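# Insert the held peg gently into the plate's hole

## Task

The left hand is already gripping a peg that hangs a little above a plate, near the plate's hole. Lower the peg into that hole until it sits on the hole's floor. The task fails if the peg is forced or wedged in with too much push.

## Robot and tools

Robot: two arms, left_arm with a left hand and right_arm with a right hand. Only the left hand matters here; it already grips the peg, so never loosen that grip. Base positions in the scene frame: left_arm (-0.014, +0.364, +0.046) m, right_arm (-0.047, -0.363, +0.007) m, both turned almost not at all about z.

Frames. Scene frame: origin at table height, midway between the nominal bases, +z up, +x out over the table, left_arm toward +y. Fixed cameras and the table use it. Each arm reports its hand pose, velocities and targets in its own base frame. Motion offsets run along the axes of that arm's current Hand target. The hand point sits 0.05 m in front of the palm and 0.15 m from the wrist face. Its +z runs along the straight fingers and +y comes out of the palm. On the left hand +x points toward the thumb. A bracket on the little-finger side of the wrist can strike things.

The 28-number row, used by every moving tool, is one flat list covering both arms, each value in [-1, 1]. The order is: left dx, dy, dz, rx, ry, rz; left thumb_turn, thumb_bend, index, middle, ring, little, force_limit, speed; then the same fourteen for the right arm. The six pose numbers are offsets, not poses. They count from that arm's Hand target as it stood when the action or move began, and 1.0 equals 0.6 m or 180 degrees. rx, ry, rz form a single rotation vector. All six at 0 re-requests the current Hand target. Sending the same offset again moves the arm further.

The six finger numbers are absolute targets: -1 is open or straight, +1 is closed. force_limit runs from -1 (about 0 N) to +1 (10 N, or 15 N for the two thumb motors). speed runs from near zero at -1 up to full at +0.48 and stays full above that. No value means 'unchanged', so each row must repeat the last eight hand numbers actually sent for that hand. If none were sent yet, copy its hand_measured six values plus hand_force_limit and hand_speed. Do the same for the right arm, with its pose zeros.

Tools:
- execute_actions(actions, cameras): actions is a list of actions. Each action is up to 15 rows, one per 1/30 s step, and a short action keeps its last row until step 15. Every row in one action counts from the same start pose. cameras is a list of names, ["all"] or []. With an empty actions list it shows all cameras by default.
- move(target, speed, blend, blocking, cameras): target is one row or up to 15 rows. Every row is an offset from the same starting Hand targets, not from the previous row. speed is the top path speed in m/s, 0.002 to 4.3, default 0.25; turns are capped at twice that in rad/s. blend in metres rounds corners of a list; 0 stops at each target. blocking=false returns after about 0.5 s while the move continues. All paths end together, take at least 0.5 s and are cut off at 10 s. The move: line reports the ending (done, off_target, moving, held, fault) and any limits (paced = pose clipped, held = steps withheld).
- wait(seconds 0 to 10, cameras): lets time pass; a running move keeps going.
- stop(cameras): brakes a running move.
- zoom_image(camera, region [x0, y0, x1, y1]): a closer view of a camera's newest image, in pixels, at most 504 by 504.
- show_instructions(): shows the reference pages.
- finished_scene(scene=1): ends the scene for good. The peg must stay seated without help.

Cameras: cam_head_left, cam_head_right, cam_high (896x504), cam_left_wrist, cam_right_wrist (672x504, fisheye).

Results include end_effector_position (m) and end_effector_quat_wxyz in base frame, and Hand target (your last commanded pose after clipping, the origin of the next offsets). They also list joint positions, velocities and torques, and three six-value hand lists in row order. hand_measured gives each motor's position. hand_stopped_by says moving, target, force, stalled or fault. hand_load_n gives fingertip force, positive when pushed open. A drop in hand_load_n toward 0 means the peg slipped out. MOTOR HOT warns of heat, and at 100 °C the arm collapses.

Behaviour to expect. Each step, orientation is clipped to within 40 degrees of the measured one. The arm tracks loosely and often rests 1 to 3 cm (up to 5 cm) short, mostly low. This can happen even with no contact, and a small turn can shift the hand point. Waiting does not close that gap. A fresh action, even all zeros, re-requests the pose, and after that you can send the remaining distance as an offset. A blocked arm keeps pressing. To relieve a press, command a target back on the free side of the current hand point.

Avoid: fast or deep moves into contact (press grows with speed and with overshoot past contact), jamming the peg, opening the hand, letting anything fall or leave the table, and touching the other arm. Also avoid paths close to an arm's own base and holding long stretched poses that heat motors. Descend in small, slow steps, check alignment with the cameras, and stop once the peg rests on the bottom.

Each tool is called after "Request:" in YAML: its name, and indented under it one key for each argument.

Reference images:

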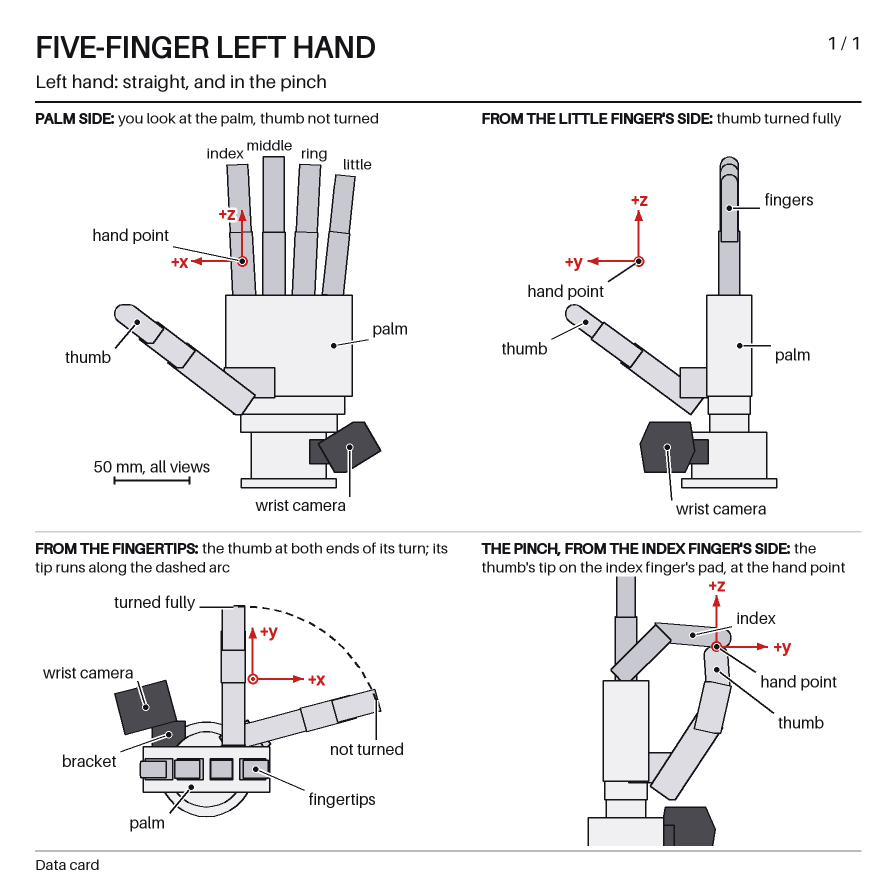

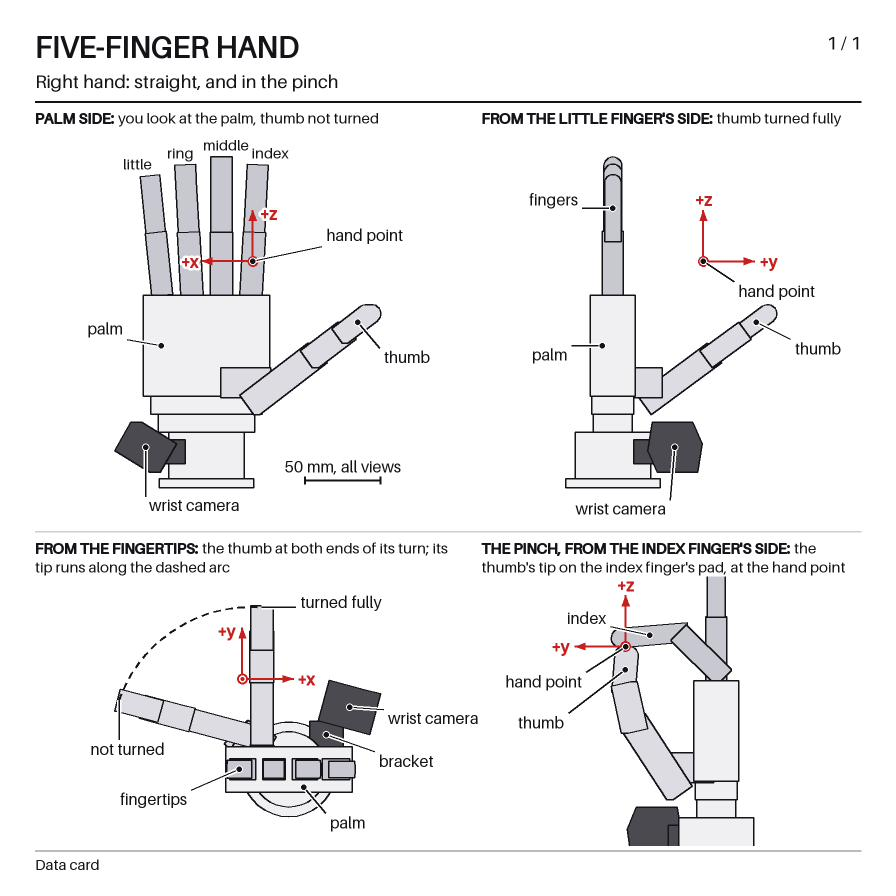

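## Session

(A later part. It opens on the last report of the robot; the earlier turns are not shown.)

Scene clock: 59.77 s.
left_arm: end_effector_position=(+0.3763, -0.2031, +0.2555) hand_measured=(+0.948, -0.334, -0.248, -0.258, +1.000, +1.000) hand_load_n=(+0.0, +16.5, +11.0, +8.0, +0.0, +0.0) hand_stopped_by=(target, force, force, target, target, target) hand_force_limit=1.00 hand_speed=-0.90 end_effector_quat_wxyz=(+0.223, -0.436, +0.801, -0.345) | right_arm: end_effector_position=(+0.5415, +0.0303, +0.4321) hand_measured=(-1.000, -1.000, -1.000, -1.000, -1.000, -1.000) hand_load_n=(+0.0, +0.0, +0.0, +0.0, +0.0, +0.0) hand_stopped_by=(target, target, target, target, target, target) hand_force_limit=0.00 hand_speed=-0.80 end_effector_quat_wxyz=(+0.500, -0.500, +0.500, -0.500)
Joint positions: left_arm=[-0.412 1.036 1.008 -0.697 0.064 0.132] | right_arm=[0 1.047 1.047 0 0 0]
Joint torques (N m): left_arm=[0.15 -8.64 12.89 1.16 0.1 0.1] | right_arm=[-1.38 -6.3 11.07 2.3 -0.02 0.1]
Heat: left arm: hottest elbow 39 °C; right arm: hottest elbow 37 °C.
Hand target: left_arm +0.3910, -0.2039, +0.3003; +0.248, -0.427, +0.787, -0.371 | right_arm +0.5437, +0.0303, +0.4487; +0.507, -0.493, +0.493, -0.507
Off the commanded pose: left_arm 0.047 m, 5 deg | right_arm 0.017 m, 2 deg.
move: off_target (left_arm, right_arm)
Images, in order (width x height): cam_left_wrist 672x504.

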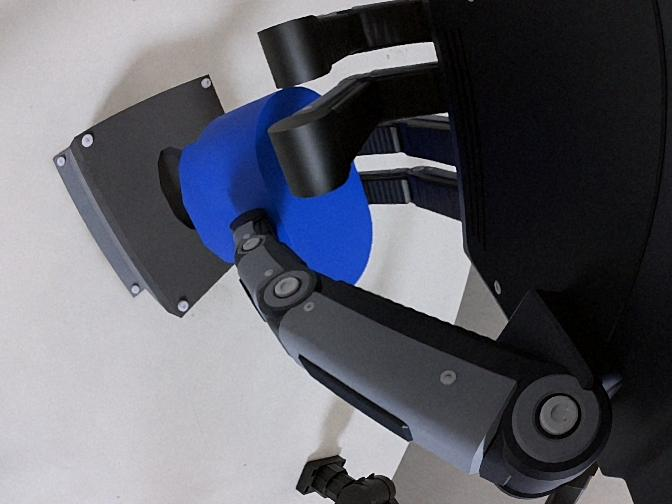

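Request:
move:
  target: [0.0172,0.133,0.1236,0,0,0,0.948,-0.326,-0.246,-0.256,1,1,1,-0.9,0,0,0,0,0,0,-1,-1,-1,-1,-1,-1,0,-0.8]
  speed: 0.06
  cameras: ["cam_left_wrist"]

Request:
zoom_image:
  camera: "cam_left_wrist"
  region: [140, 125, 240, 275]

Scene clock: 64.00 s.
left_arm: end_effector_position=(+0.3938, -0.2097, +0.1905) hand_measured=(+0.948, -0.334, -0.248, -0.258, +1.000, +1.000) hand_load_n=(+0.5, +16.5, +11.0, +7.5, +0.0, +0.0) hand_stopped_by=(target, force, force, target, target, target) hand_force_limit=1.00 hand_speed=-0.90 end_effector_quat_wxyz=(+0.241, -0.430, +0.790, -0.364) | right_arm: end_effector_position=(+0.5415, +0.0303, +0.4321) hand_measured=(-1.000, -1.000, -1.000, -1.000, -1.000, -1.000) hand_load_n=(+0.0, +0.0, +0.0, +0.0, +0.0, +0.0) hand_stopped_by=(target, target, target, target, target, target) hand_force_limit=0.00 hand_speed=-0.80 end_effector_quat_wxyz=(+0.500, -0.500, +0.500, -0.500)
Joint positions: left_arm=[-0.412 1.082 0.841 -0.427 0.059 0.132] | right_arm=[0 1.047 1.047 0 0 0]
Joint torques (N m): left_arm=[-0.44 -7.71 7.39 2.78 -0.03 0.05] | right_arm=[-1.44 -6.24 11.08 2.32 -0.03 0.1]
Heat: left arm: hottest elbow 40 °C; right arm: hottest elbow 38 °C.
Hand target: left_arm +0.3993, -0.2115, +0.1914; +0.248, -0.427, +0.787, -0.371 | right_arm +0.5437, +0.0303, +0.4487; +0.507, -0.493, +0.493, -0.507
Off the commanded pose: left_arm 0.006 m, 1 deg | right_arm 0.017 m, 2 deg.
move: off_target (right_arm)
Images, in order (width x height): cam_left_wrist 672x504.

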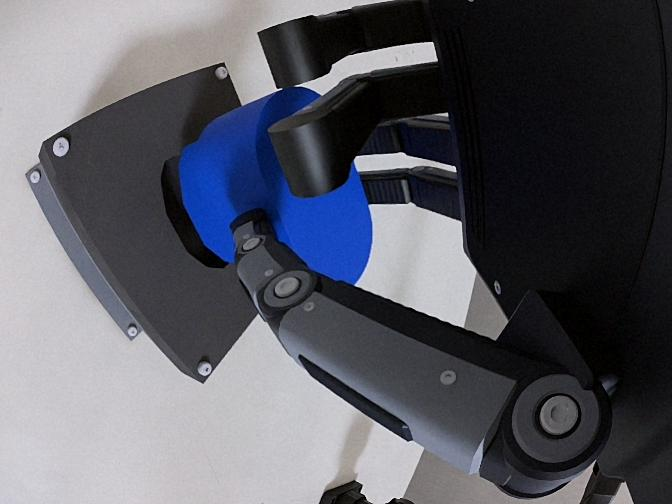

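Scaled by 3.360 from the camera's 672x504 image, which has a finer 960x720 frame.

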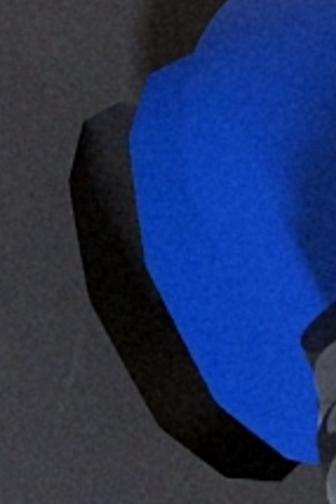

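Request:
zoom_image:
  camera: "cam_left_wrist"
  region: [165, 135, 205, 215]

Request:
zoom_image:
  camera: "cam_left_wrist"
  region: [180, 210, 240, 270]

Request:
zoom_image:
  camera: "cam_left_wrist"
  region: [190, 70, 320, 160]

Scaled by 6.300 from the camera's 672x504 image, which has a finer 960x720 frame.

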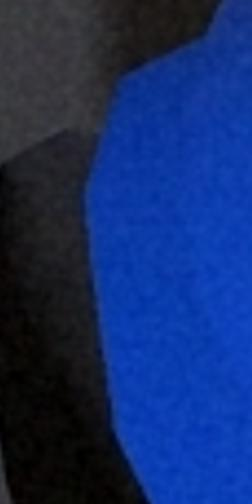

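Scaled by 8.400 from the camera's 672x504 image, which has a finer 960x720 frame.

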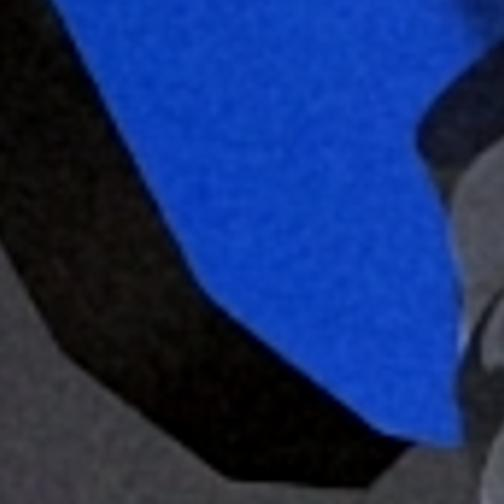

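Scaled by 3.877 from the camera's 672x504 image, which has a finer 960x720 frame.

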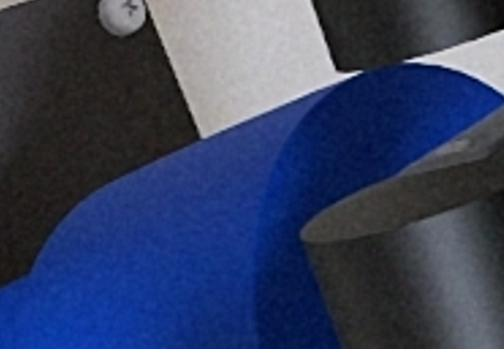

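Request:
move:
  target: [0.0058,0.0218,0.012,-0.0064,0,0,0.948,-0.326,-0.246,-0.256,1,1,1,-0.9,0,0,0,0,0,0,-1,-1,-1,-1,-1,-1,0,-0.8]
  speed: 0.03
  cameras: ["cam_left_wrist"]

Request:
zoom_image:
  camera: "cam_left_wrist"
  region: [165, 130, 215, 190]

Request:
zoom_image:
  camera: "cam_left_wrist"
  region: [170, 190, 240, 270]

Scene clock: 67.80 s.
left_arm: end_effector_position=(+0.3926, -0.2073, +0.1764) hand_measured=(+0.948, -0.334, -0.248, -0.258, +1.000, +1.000) hand_load_n=(+0.0, +16.0, +11.0, +8.0, +0.0, +0.0) hand_stopped_by=(target, force, force, target, target, target) hand_force_limit=1.00 hand_speed=-0.90 end_effector_quat_wxyz=(+0.240, -0.434, +0.792, -0.356) | right_arm: end_effector_position=(+0.5415, +0.0303, +0.4321) hand_measured=(-1.000, -1.000, -1.000, -1.000, -1.000, -1.000) hand_load_n=(+0.0, +0.0, +0.0, +0.0, +0.0, +0.0) hand_stopped_by=(target, target, target, target, target, target) hand_force_limit=0.00 hand_speed=-0.80 end_effector_quat_wxyz=(+0.500, -0.500, +0.500, -0.500)
Joint positions: left_arm=[-0.412 1.095 0.821 -0.411 0.05 0.132] | right_arm=[0 1.047 1.047 0 0 0]
Joint torques (N m): left_arm=[-1.14 -7.53 7.34 2.71 -0.02 0] | right_arm=[-1.49 -6.24 11.08 2.32 -0.02 0.1]
Heat: left arm: hottest elbow 40 °C; right arm: hottest elbow 38 °C.
Hand target: left_arm +0.3963, -0.2124, +0.1766; +0.244, -0.429, +0.790, -0.363 | right_arm +0.5437, +0.0303, +0.4487; +0.507, -0.493, +0.493, -0.507
Off the commanded pose: left_arm 0.006 m, 1 deg | right_arm 0.017 m, 2 deg.
move: off_target (right_arm)
Images, in order (width x height): cam_left_wrist 672x504.

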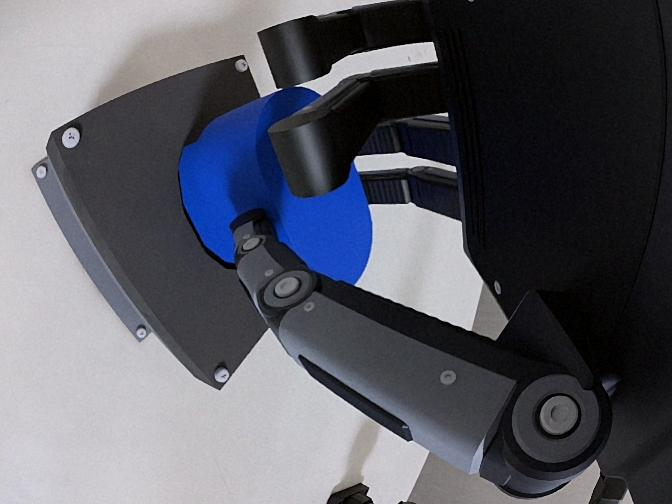

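Scaled by 8.400 from the camera's 672x504 image, which has a finer 960x720 frame.

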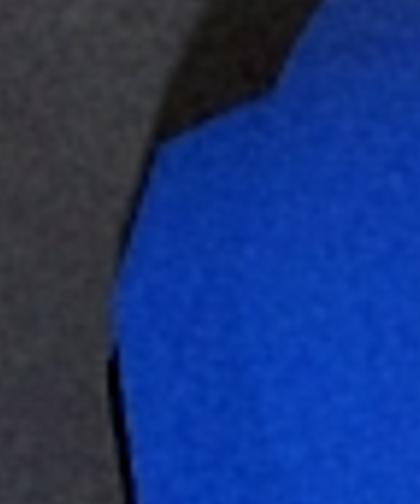

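Scaled by 6.300 from the camera's 672x504 image, which has a finer 960x720 frame.

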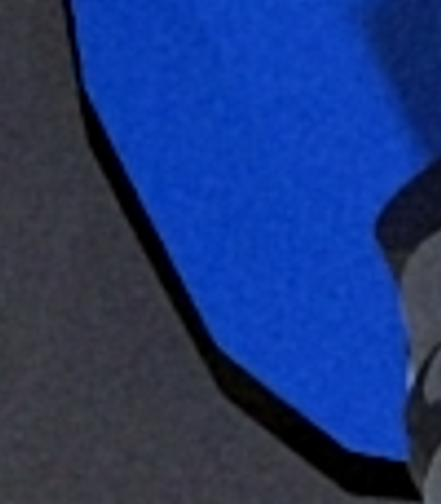

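Request:
move:
  target: [0.0066,-0.0006,0.0,0,0,0,0.948,-0.326,-0.246,-0.256,1,1,1,-0.9,0,0,0,0,0,0,-1,-1,-1,-1,-1,-1,0,-0.8]
  speed: 0.02
  cameras: ["cam_left_wrist"]

Scene clock: 69.03 s.
left_arm: end_effector_position=(+0.3918, -0.2092, +0.1762) hand_measured=(+0.948, -0.334, -0.248, -0.258, +1.000, +1.000) hand_load_n=(+0.0, +16.5, +11.0, +8.0, +0.0, +0.0) hand_stopped_by=(target, force, force, target, target, target) hand_force_limit=1.00 hand_speed=-0.90 end_effector_quat_wxyz=(+0.241, -0.433, +0.793, -0.354) | right_arm: end_effector_position=(+0.5415, +0.0303, +0.4321) hand_measured=(-1.000, -1.000, -1.000, -1.000, -1.000, -1.000) hand_load_n=(+0.0, +0.0, +0.0, +0.0, +0.0, +0.0) hand_stopped_by=(target, target, target, target, target, target) hand_force_limit=0.00 hand_speed=-0.80 end_effector_quat_wxyz=(+0.500, -0.500, +0.500, -0.500)
Joint positions: left_arm=[-0.421 1.095 0.821 -0.411 0.041 0.132] | right_arm=[0 1.047 1.047 0 0 0]
Joint torques (N m): left_arm=[-1.38 -7.71 7.3 2.67 -0.06 -0.07] | right_arm=[-1.38 -6.24 11.11 2.32 -0.03 0.11]
Heat: left arm: hottest elbow 40 °C; right arm: hottest elbow 38 °C.
Hand target: left_arm +0.3944, -0.2160, +0.1765; +0.244, -0.429, +0.790, -0.363 | right_arm +0.5437, +0.0303, +0.4487; +0.507, -0.493, +0.493, -0.507
Off the commanded pose: left_arm 0.007 m, 1 deg | right_arm 0.017 m, 2 deg.
move: off_target (right_arm)
Images, in order (width x height): cam_left_wrist 672x504.

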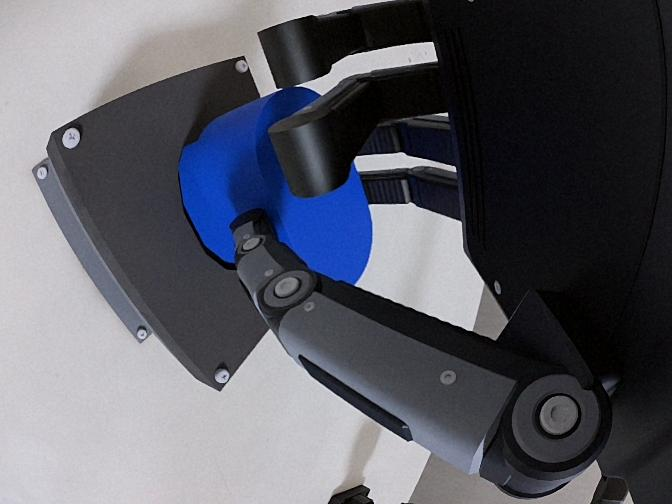

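Request:
zoom_image:
  camera: "cam_left_wrist"
  region: [165, 130, 215, 190]

Request:
zoom_image:
  camera: "cam_left_wrist"
  region: [170, 190, 240, 270]

Scaled by 8.400 from the camera's 672x504 image, which has a finer 960x720 frame.

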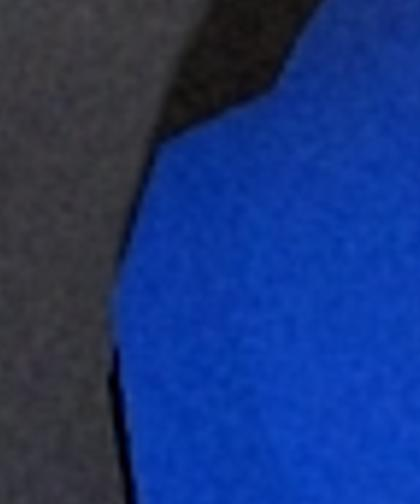

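Scaled by 6.300 from the camera's 672x504 image, which has a finer 960x720 frame.

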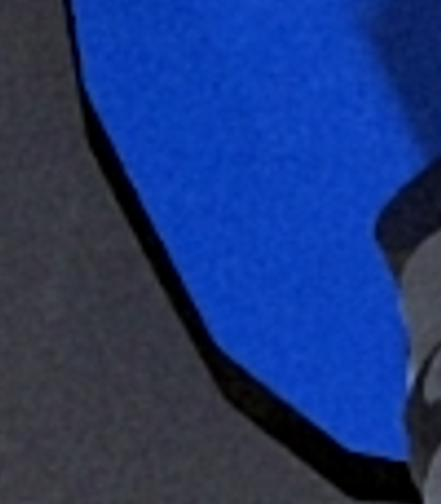

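Request:
zoom_image:
  camera: "cam_left_wrist"
  region: [40, 90, 100, 150]

Request:
zoom_image:
  camera: "cam_left_wrist"
  region: [210, 35, 270, 95]

Request:
zoom_image:
  camera: "cam_left_wrist"
  region: [190, 345, 250, 405]

Scaled by 8.400 from the camera's 672x504 image, which has a finer 960x720 frame.

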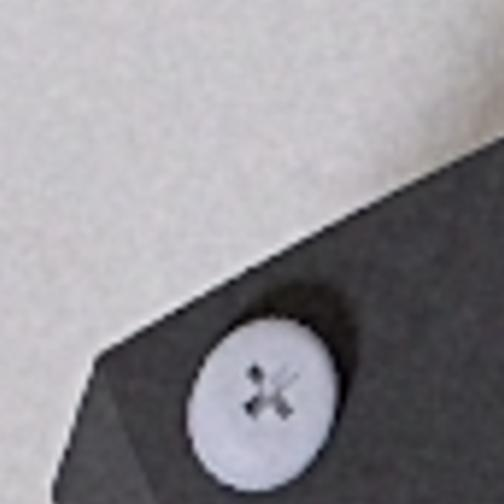

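Scaled by 8.400 from the camera's 672x504 image, which has a finer 960x720 frame.

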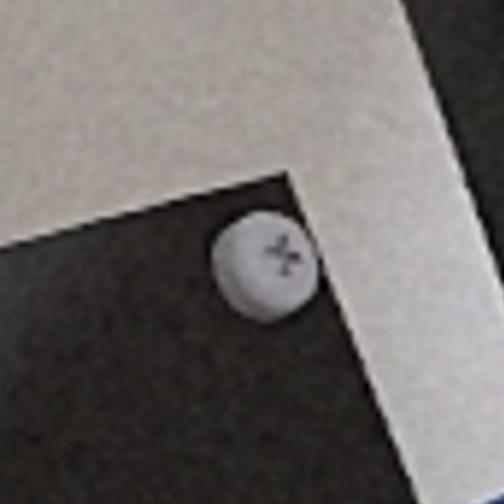

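Scaled by 8.400 from the camera's 672x504 image, which has a finer 960x720 frame.

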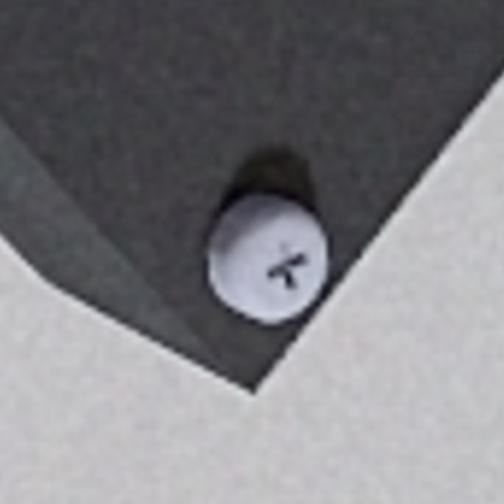

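Request:
wait:
  seconds: 0.3
  cameras: ["all"]

Request:
zoom_image:
  camera: "cam_left_wrist"
  region: [150, 125, 250, 275]

Request:
zoom_image:
  camera: "cam_high"
  region: [420, 90, 520, 220]

Scene clock: 71.73 s.
left_arm: end_effector_position=(+0.3918, -0.2091, +0.1762) hand_measured=(+0.948, -0.334, -0.248, -0.258, +1.000, +1.000) hand_load_n=(+0.0, +16.0, +11.0, +8.0, +0.0, +0.0) hand_stopped_by=(target, force, force, target, target, target) hand_force_limit=1.00 hand_speed=-0.90 end_effector_quat_wxyz=(+0.241, -0.433, +0.793, -0.354) | right_arm: end_effector_position=(+0.5415, +0.0303, +0.4321) hand_measured=(-1.000, -1.000, -1.000, -1.000, -1.000, -1.000) hand_load_n=(+0.0, +0.0, +0.0, +0.0, +0.0, +0.0) hand_stopped_by=(target, target, target, target, target, target) hand_force_limit=0.00 hand_speed=-0.80 end_effector_quat_wxyz=(+0.500, -0.500, +0.500, -0.500)
Joint positions: left_arm=[-0.421 1.095 0.821 -0.411 0.041 0.132] | right_arm=[0 1.047 1.047 0 0 0]
Joint torques (N m): left_arm=[-1.49 -7.77 7.25 2.73 -0.03 -0.07] | right_arm=[-1.38 -6.3 11.1 2.33 -0.02 0.1]
Heat: left arm: hottest elbow 39 °C; right arm: hottest elbow 38 °C.
Hand target: left_arm +0.3944, -0.2159, +0.1765; +0.244, -0.429, +0.790, -0.363 | right_arm +0.5437, +0.0303, +0.4487; +0.507, -0.493, +0.493, -0.507
Off the commanded pose: left_arm 0.007 m, 1 deg | right_arm 0.017 m, 2 deg.
wait: 0.30 s; at rest from the start

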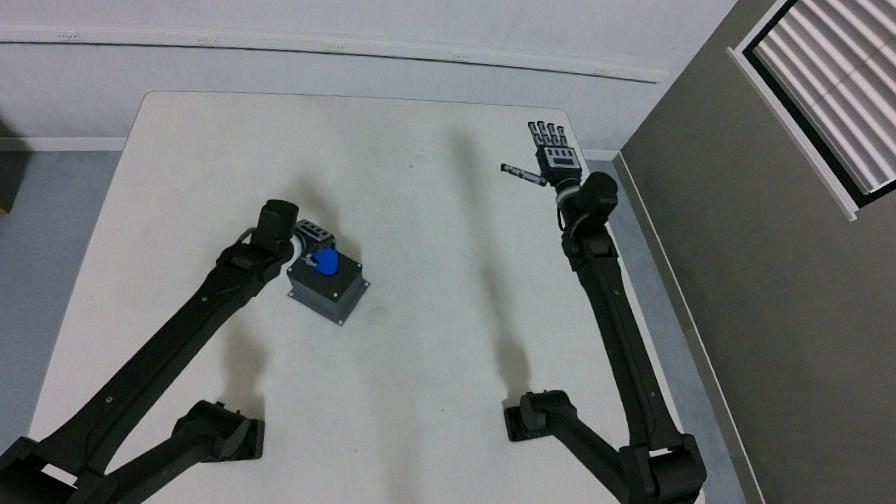

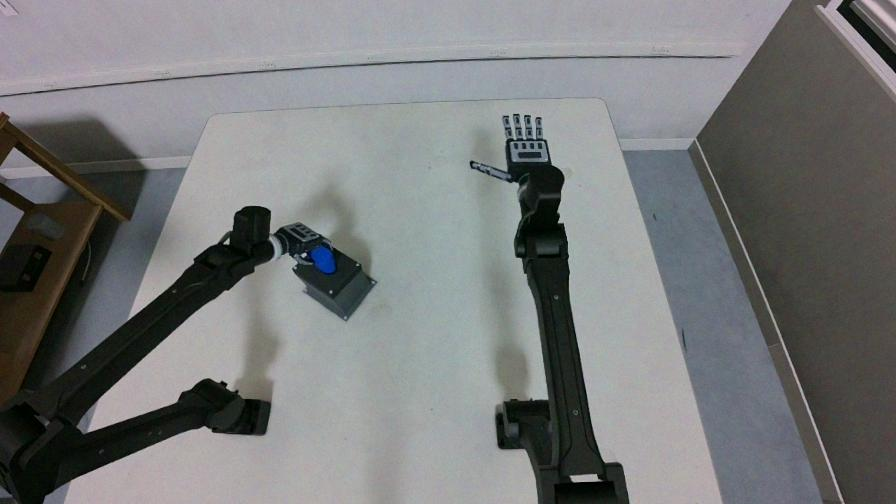

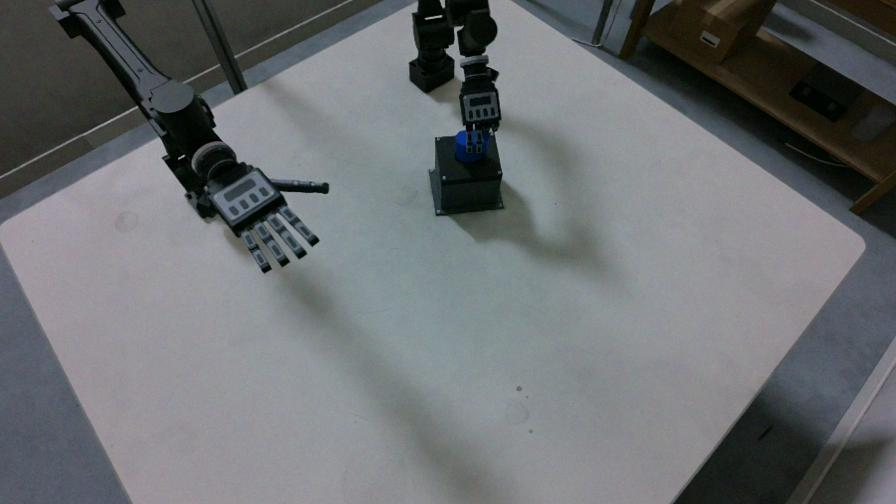

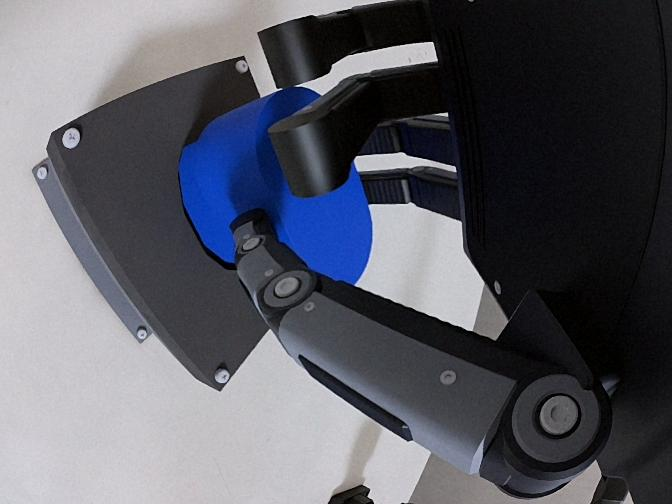

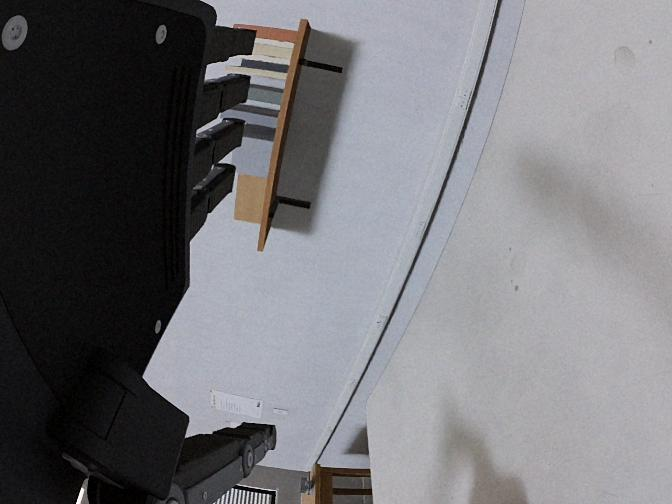

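Scaled by 3.360 from the camera's 672x504 image, which has a finer 960x720 frame.

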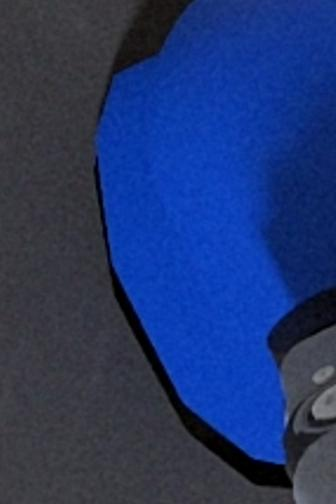

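Scaled by 3.877 from the camera's 896x504 image, which has a finer 1280x720 frame.

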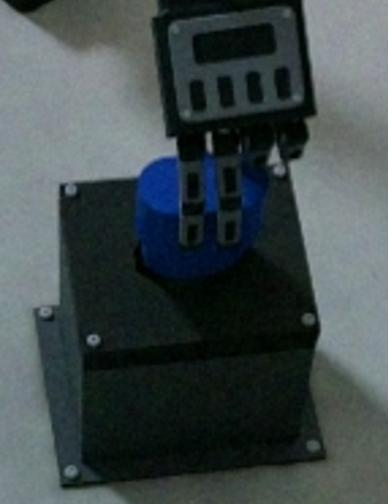

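Request:
move:
  target: [0.0066,-0.0006,0.0,0,0,0,0.948,-0.326,-0.246,-0.256,1,1,1,-0.9,0,0,0,0,0,0,-1,-1,-1,-1,-1,-1,0,-0.8]
  speed: 0.02
  cameras: ["cam_left_wrist"]

Request:
zoom_image:
  camera: "cam_left_wrist"
  region: [150, 125, 250, 275]

Scene clock: 74.83 s.
left_arm: end_effector_position=(+0.3903, -0.2122, +0.1760) hand_measured=(+0.948, -0.334, -0.248, -0.258, +1.000, +1.000) hand_load_n=(+0.0, +16.0, +11.0, +8.0, +0.0, +0.0) hand_stopped_by=(target, force, force, target, target, target) hand_force_limit=1.00 hand_speed=-0.90 end_effector_quat_wxyz=(+0.243, -0.430, +0.795, -0.353) | right_arm: end_effector_position=(+0.5415, +0.0303, +0.4321) hand_measured=(-1.000, -1.000, -1.000, -1.000, -1.000, -1.000) hand_load_n=(-0.5, +0.0, -0.5, -0.5, +0.0, +0.0) hand_stopped_by=(target, target, target, target, target, target) hand_force_limit=0.00 hand_speed=-0.80 end_effector_quat_wxyz=(+0.500, -0.500, +0.500, -0.500)
Joint positions: left_arm=[-0.432 1.095 0.821 -0.411 0.032 0.132] | right_arm=[0 1.047 1.047 0 0 0]
Joint torques (N m): left_arm=[-1.49 -7.77 7.27 2.77 -0.03 -0.12] | right_arm=[-1.32 -6.36 11.08 2.32 -0.02 0.1]
Heat: left arm: hottest elbow 39 °C; right arm: hottest elbow 38 °C.
Hand target: left_arm +0.3926, -0.2194, +0.1765; +0.244, -0.429, +0.790, -0.363 | right_arm +0.5437, +0.0303, +0.4487; +0.507, -0.493, +0.493, -0.507
Off the commanded pose: left_arm 0.008 m, 1 deg | right_arm 0.017 m, 2 deg.
move: off_target (right_arm)
Images, in order (width x height): cam_left_wrist 672x504.

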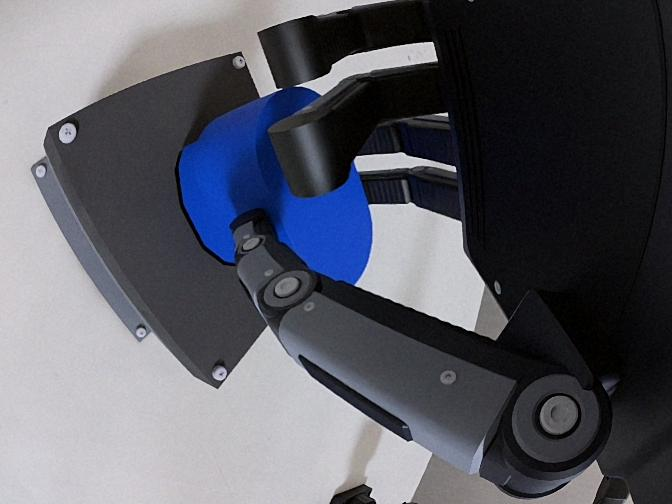

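Scaled by 3.360 from the camera's 672x504 image, which has a finer 960x720 frame.

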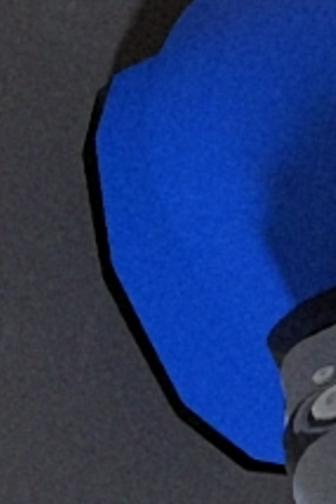

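Request:
move:
  target: [0.0032,-0.0003,0.0,0,0,0,0.948,-0.326,-0.246,-0.256,1,1,1,-0.9,0,0,0,0,0,0,-1,-1,-1,-1,-1,-1,0,-0.8]
  speed: 0.02
  cameras: ["cam_left_wrist"]

Request:
zoom_image:
  camera: "cam_left_wrist"
  region: [165, 130, 215, 190]

Request:
zoom_image:
  camera: "cam_left_wrist"
  region: [170, 190, 240, 270]

Scene clock: 76.13 s.
left_arm: end_effector_position=(+0.3895, -0.2138, +0.1760) hand_measured=(+0.948, -0.334, -0.248, -0.258, +1.000, +1.000) hand_load_n=(+0.5, +16.5, +11.0, +7.5, +0.0, +0.0) hand_stopped_by=(target, force, force, target, target, target) hand_force_limit=1.00 hand_speed=-0.90 end_effector_quat_wxyz=(+0.243, -0.430, +0.795, -0.353) | right_arm: end_effector_position=(+0.5415, +0.0303, +0.4321) hand_measured=(-1.000, -1.000, -1.000, -1.000, -1.000, -1.000) hand_load_n=(+0.0, +0.0, +0.0, +0.0, +0.0, +0.0) hand_stopped_by=(target, target, target, target, target, target) hand_force_limit=0.00 hand_speed=-0.80 end_effector_quat_wxyz=(+0.500, -0.500, +0.500, -0.500)
Joint positions: left_arm=[-0.438 1.095 0.821 -0.411 0.027 0.129] | right_arm=[0 1.047 1.047 0 0 0]
Joint torques (N m): left_arm=[-1.26 -7.77 7.19 2.71 -0.04 -0.12] | right_arm=[-1.44 -6.36 11.08 2.32 -0.02 0.1]
Heat: left arm: hottest elbow 39 °C; right arm: hottest elbow 38 °C.
Hand target: left_arm +0.3917, -0.2211, +0.1765; +0.244, -0.429, +0.790, -0.363 | right_arm +0.5437, +0.0303, +0.4487; +0.507, -0.493, +0.493, -0.507
Off the commanded pose: left_arm 0.008 m, 1 deg | right_arm 0.017 m, 2 deg.
move: off_target (right_arm)
Images, in order (width x height): cam_left_wrist 672x504.

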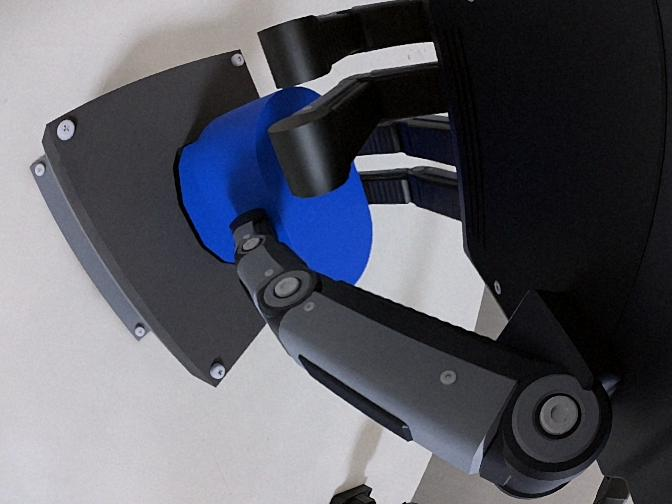

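Scaled by 8.400 from the camera's 672x504 image, which has a finer 960x720 frame.

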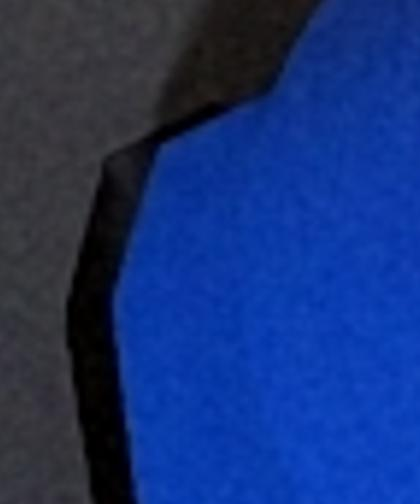

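Scaled by 6.300 from the camera's 672x504 image, which has a finer 960x720 frame.

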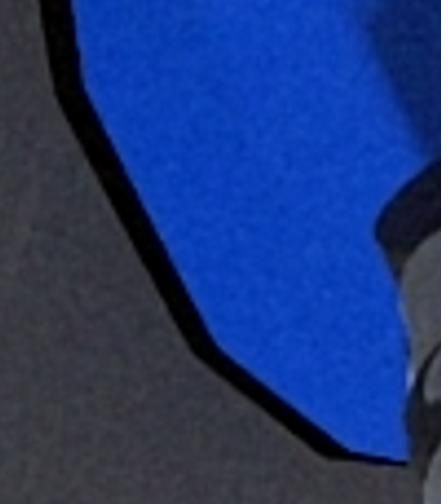

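Request:
move:
  target: [0.0005,0.0033,0.0027,0.0002,-0.0072,-0.0034,0.948,-0.326,-0.246,-0.256,1,1,1,-0.9,0,0,0,0,0,0,-1,-1,-1,-1,-1,-1,0,-0.8]
  speed: 0.01
  cameras: ["cam_left_wrist"]

Request:
zoom_image:
  camera: "cam_left_wrist"
  region: [165, 130, 215, 190]

Request:
zoom_image:
  camera: "cam_left_wrist"
  region: [170, 190, 240, 270]

Scene clock: 80.13 s.
left_arm: end_effector_position=(+0.3894, -0.2138, +0.1727) hand_measured=(+0.948, -0.334, -0.248, -0.258, +1.000, +1.000) hand_load_n=(+0.0, +16.0, +11.0, +7.5, +0.0, +0.0) hand_stopped_by=(target, force, force, target, target, target) hand_force_limit=1.00 hand_speed=-0.90 end_effector_quat_wxyz=(+0.249, -0.438, +0.790, -0.349) | right_arm: end_effector_position=(+0.5415, +0.0303, +0.4321) hand_measured=(-1.000, -1.000, -1.000, -1.000, -1.000, -1.000) hand_load_n=(-0.5, +0.0, +0.0, +0.0, +0.0, -0.5) hand_stopped_by=(target, target, target, target, target, target) hand_force_limit=0.00 hand_speed=-0.80 end_effector_quat_wxyz=(+0.500, -0.500, +0.500, -0.500)
Joint positions: left_arm=[-0.449 1.095 0.812 -0.4 -0.004 0.111] | right_arm=[0 1.047 1.047 0 0 0]
Joint torques (N m): left_arm=[-1.49 -7.88 7.31 2.71 -0.06 -0.12] | right_arm=[-1.44 -6.24 11.1 2.32 -0.02 0.1]
Heat: left arm: hottest elbow 39 °C; right arm: hottest elbow 39 °C.
Hand target: left_arm +0.3916, -0.2212, +0.1739; +0.251, -0.438, +0.785, -0.360 | right_arm +0.5437, +0.0303, +0.4487; +0.507, -0.493, +0.493, -0.507
Off the commanded pose: left_arm 0.008 m, 1 deg | right_arm 0.017 m, 2 deg.
move: off_target (right_arm)
Images, in order (width x height): cam_left_wrist 672x504.

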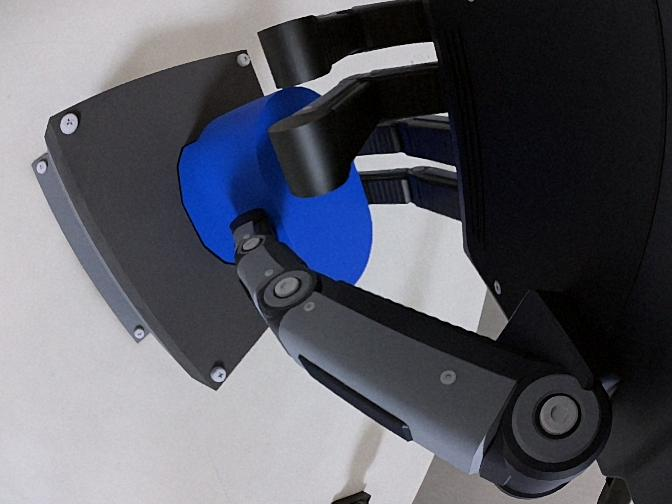

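Scaled by 8.400 from the camera's 672x504 image, which has a finer 960x720 frame.

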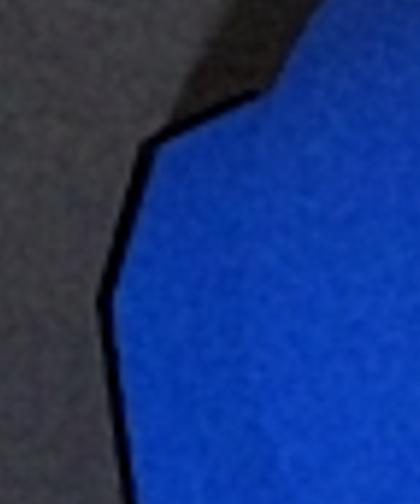

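Scaled by 6.300 from the camera's 672x504 image, which has a finer 960x720 frame.

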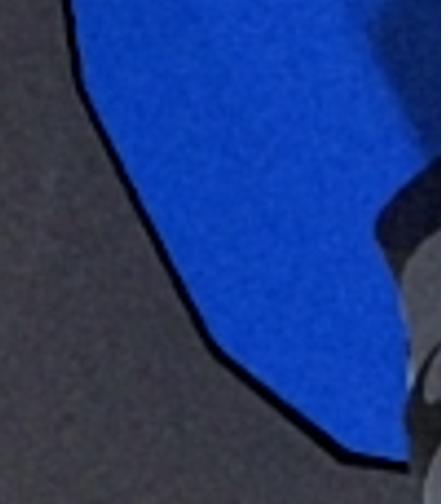

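Request:
move:
  target: [0.0001,0.0022,0.0012,0,0,0,0.948,-0.326,-0.246,-0.256,1,1,1,-0.9,0,0,0,0,0,0,-1,-1,-1,-1,-1,-1,0,-0.8]
  speed: 0.01
  cameras: ["cam_left_wrist"]

Request:
zoom_image:
  camera: "cam_left_wrist"
  region: [165, 130, 215, 190]

Request:
zoom_image:
  camera: "cam_left_wrist"
  region: [170, 190, 240, 270]

Scene clock: 81.30 s.
left_arm: end_effector_position=(+0.3903, -0.2142, +0.1734) hand_measured=(+0.948, -0.334, -0.248, -0.258, +1.000, +1.000) hand_load_n=(+0.5, +16.5, +11.5, +7.5, +0.0, +0.0) hand_stopped_by=(target, force, force, target, target, target) hand_force_limit=1.00 hand_speed=-0.90 end_effector_quat_wxyz=(+0.251, -0.438, +0.789, -0.351) | right_arm: end_effector_position=(+0.5415, +0.0303, +0.4321) hand_measured=(-1.000, -1.000, -1.000, -1.000, -1.000, -1.000) hand_load_n=(+0.0, +0.0, +0.0, +0.0, +0.0, +0.5) hand_stopped_by=(target, target, target, target, target, target) hand_force_limit=0.00 hand_speed=-0.80 end_effector_quat_wxyz=(+0.500, -0.500, +0.500, -0.500)
Joint positions: left_arm=[-0.449 1.095 0.812 -0.396 -0.004 0.11] | right_arm=[0 1.047 1.047 0 0 0]
Joint torques (N m): left_arm=[-1.2 -7.71 7.08 2.73 -0.05 -0.11] | right_arm=[-1.44 -6.24 11.08 2.33 -0.02 0.1]
Heat: left arm: hottest elbow 39 °C; right arm: hottest elbow 39 °C.
Hand target: left_arm +0.3915, -0.2210, +0.1724; +0.251, -0.438, +0.785, -0.360 | right_arm +0.5437, +0.0303, +0.4487; +0.507, -0.493, +0.493, -0.507
Off the commanded pose: left_arm 0.007 m, 1 deg | right_arm 0.017 m, 2 deg.
move: off_target (right_arm)
Images, in order (width x height): cam_left_wrist 672x504.

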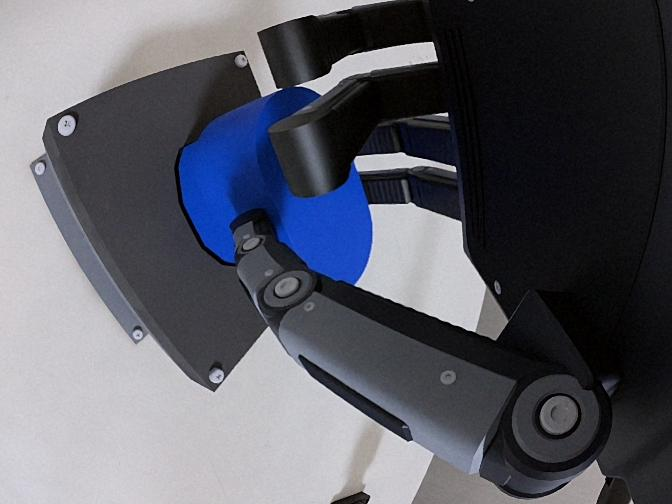

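Scaled by 8.400 from the camera's 672x504 image, which has a finer 960x720 frame.

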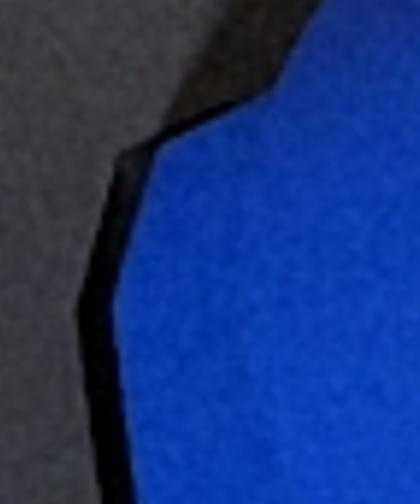

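Scaled by 6.300 from the camera's 672x504 image, which has a finer 960x720 frame.

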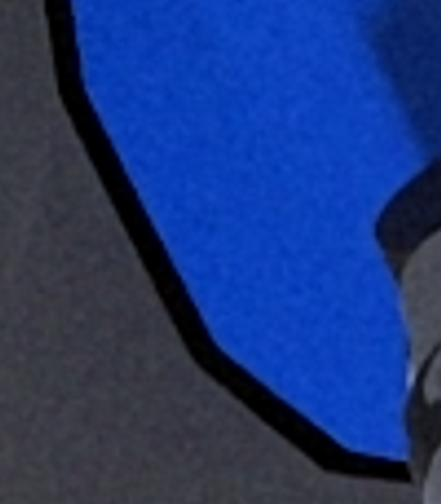

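Request:
move:
  target: [-0.0131,-0.1308,-0.1027,0,0,0,0.948,-0.326,-0.246,-0.256,1,1,1,-0.9,0,0,0,0,0,0,-1,-1,-1,-1,-1,-1,0,-0.8]
  speed: 0.08
  cameras: ["cam_left_wrist"]

Request:
zoom_image:
  camera: "cam_left_wrist"
  region: [165, 130, 215, 190]

Request:
zoom_image:
  camera: "cam_left_wrist"
  region: [170, 190, 240, 270]

Request:
zoom_image:
  camera: "cam_left_wrist"
  region: [190, 70, 320, 160]

Scene clock: 84.20 s.
left_arm: end_effector_position=(+0.3794, -0.2091, +0.2269) hand_measured=(+0.948, -0.334, -0.248, -0.258, +1.000, +1.000) hand_load_n=(+0.5, +16.5, +11.5, +8.0, +0.5, +0.0) hand_stopped_by=(target, force, force, target, target, target) hand_force_limit=1.00 hand_speed=-0.90 end_effector_quat_wxyz=(+0.234, -0.445, +0.800, -0.327) | right_arm: end_effector_position=(+0.5415, +0.0303, +0.4321) hand_measured=(-1.000, -1.000, -1.000, -1.000, -1.000, -1.000) hand_load_n=(+0.0, +0.0, +0.0, +0.0, +0.0, +0.0) hand_stopped_by=(target, target, target, target, target, target) hand_force_limit=0.00 hand_speed=-0.80 end_effector_quat_wxyz=(+0.500, -0.500, +0.500, -0.500)
Joint positions: left_arm=[-0.449 1.065 0.961 -0.639 -0.005 0.108] | right_arm=[0 1.047 1.047 0 0 0]
Joint torques (N m): left_arm=[-1.14 -9.29 12.77 1.25 0.02 -0.09] | right_arm=[-1.44 -6.12 11.1 2.32 -0.03 0.1]
Heat: left arm: hottest elbow 39 °C; right arm: hottest elbow 39 °C.
Hand target: left_arm +0.3914, -0.2211, +0.2727; +0.251, -0.438, +0.785, -0.360 | right_arm +0.5437, +0.0303, +0.4487; +0.507, -0.493, +0.493, -0.507
Off the commanded pose: left_arm 0.049 m, 5 deg | right_arm 0.017 m, 2 deg.
move: off_target (left_arm, right_arm)
Images, in order (width x height): cam_left_wrist 672x504.

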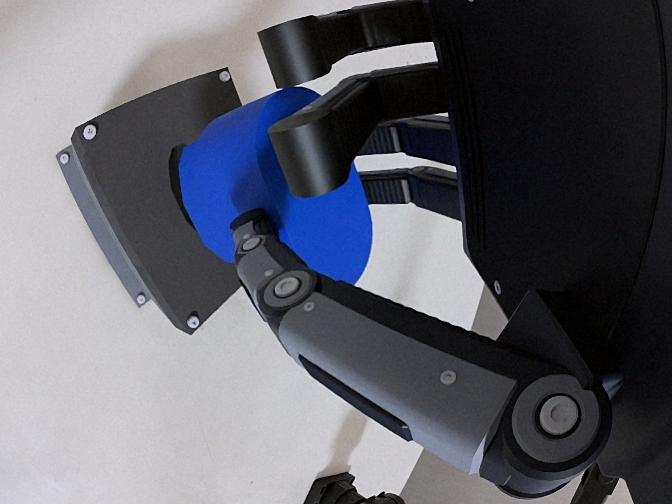

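Scaled by 8.400 from the camera's 672x504 image, which has a finer 960x720 frame.

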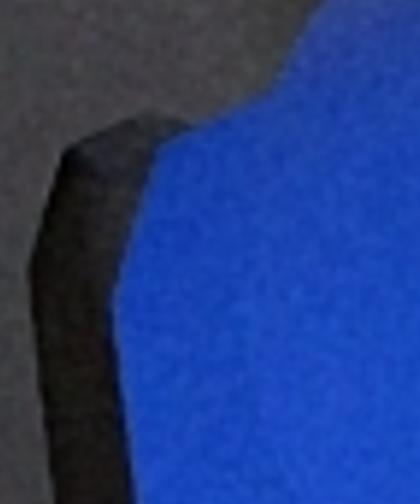

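Scaled by 6.300 from the camera's 672x504 image, which has a finer 960x720 frame.

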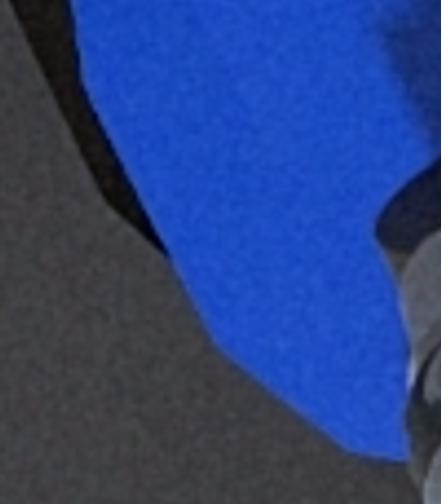

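Scaled by 3.877 from the camera's 672x504 image, which has a finer 960x720 frame.

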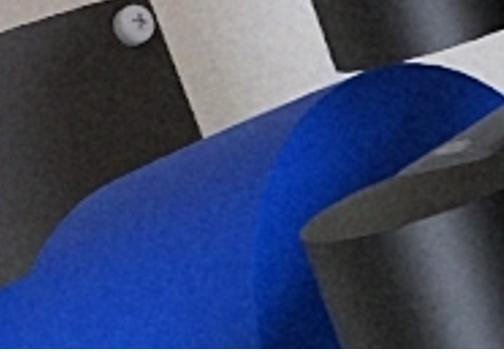

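Request:
zoom_image:
  camera: "cam_left_wrist"
  region: [250, 80, 330, 160]

Request:
zoom_image:
  camera: "cam_left_wrist"
  region: [250, 150, 330, 230]

Request:
zoom_image:
  camera: "cam_left_wrist"
  region: [300, 180, 390, 310]

Request:
zoom_image:
  camera: "cam_left_wrist"
  region: [260, 220, 360, 320]

Scaled by 6.300 from the camera's 672x504 image, which has a finer 960x720 frame.

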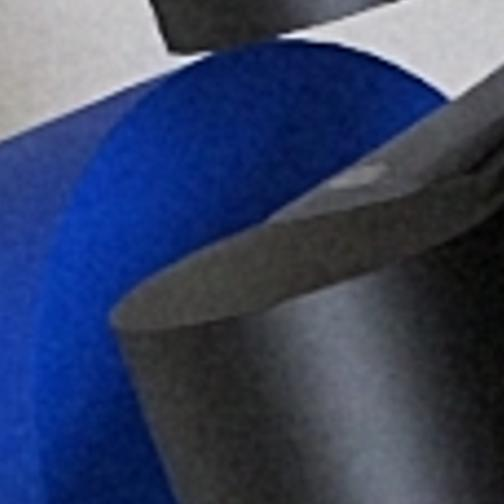

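Scaled by 6.300 from the camera's 672x504 image, which has a finer 960x720 frame.

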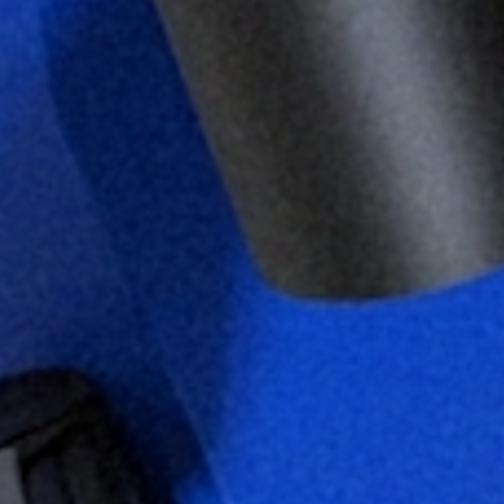

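Scaled by 3.877 from the camera's 672x504 image, which has a finer 960x720 frame.

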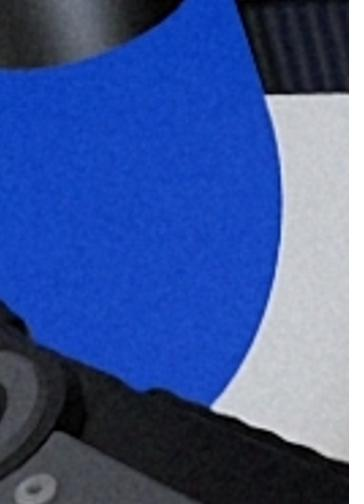

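Scaled by 5.040 from the camera's 672x504 image, which has a finer 960x720 frame.

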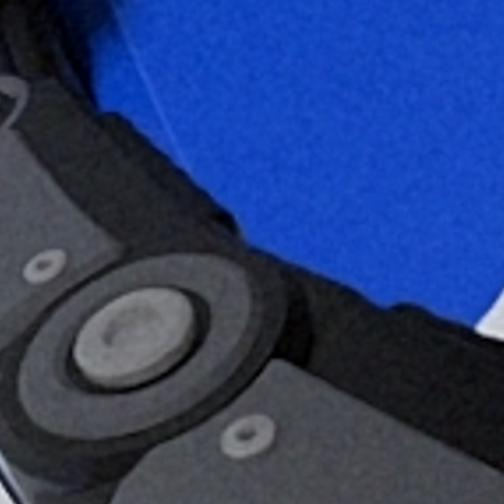

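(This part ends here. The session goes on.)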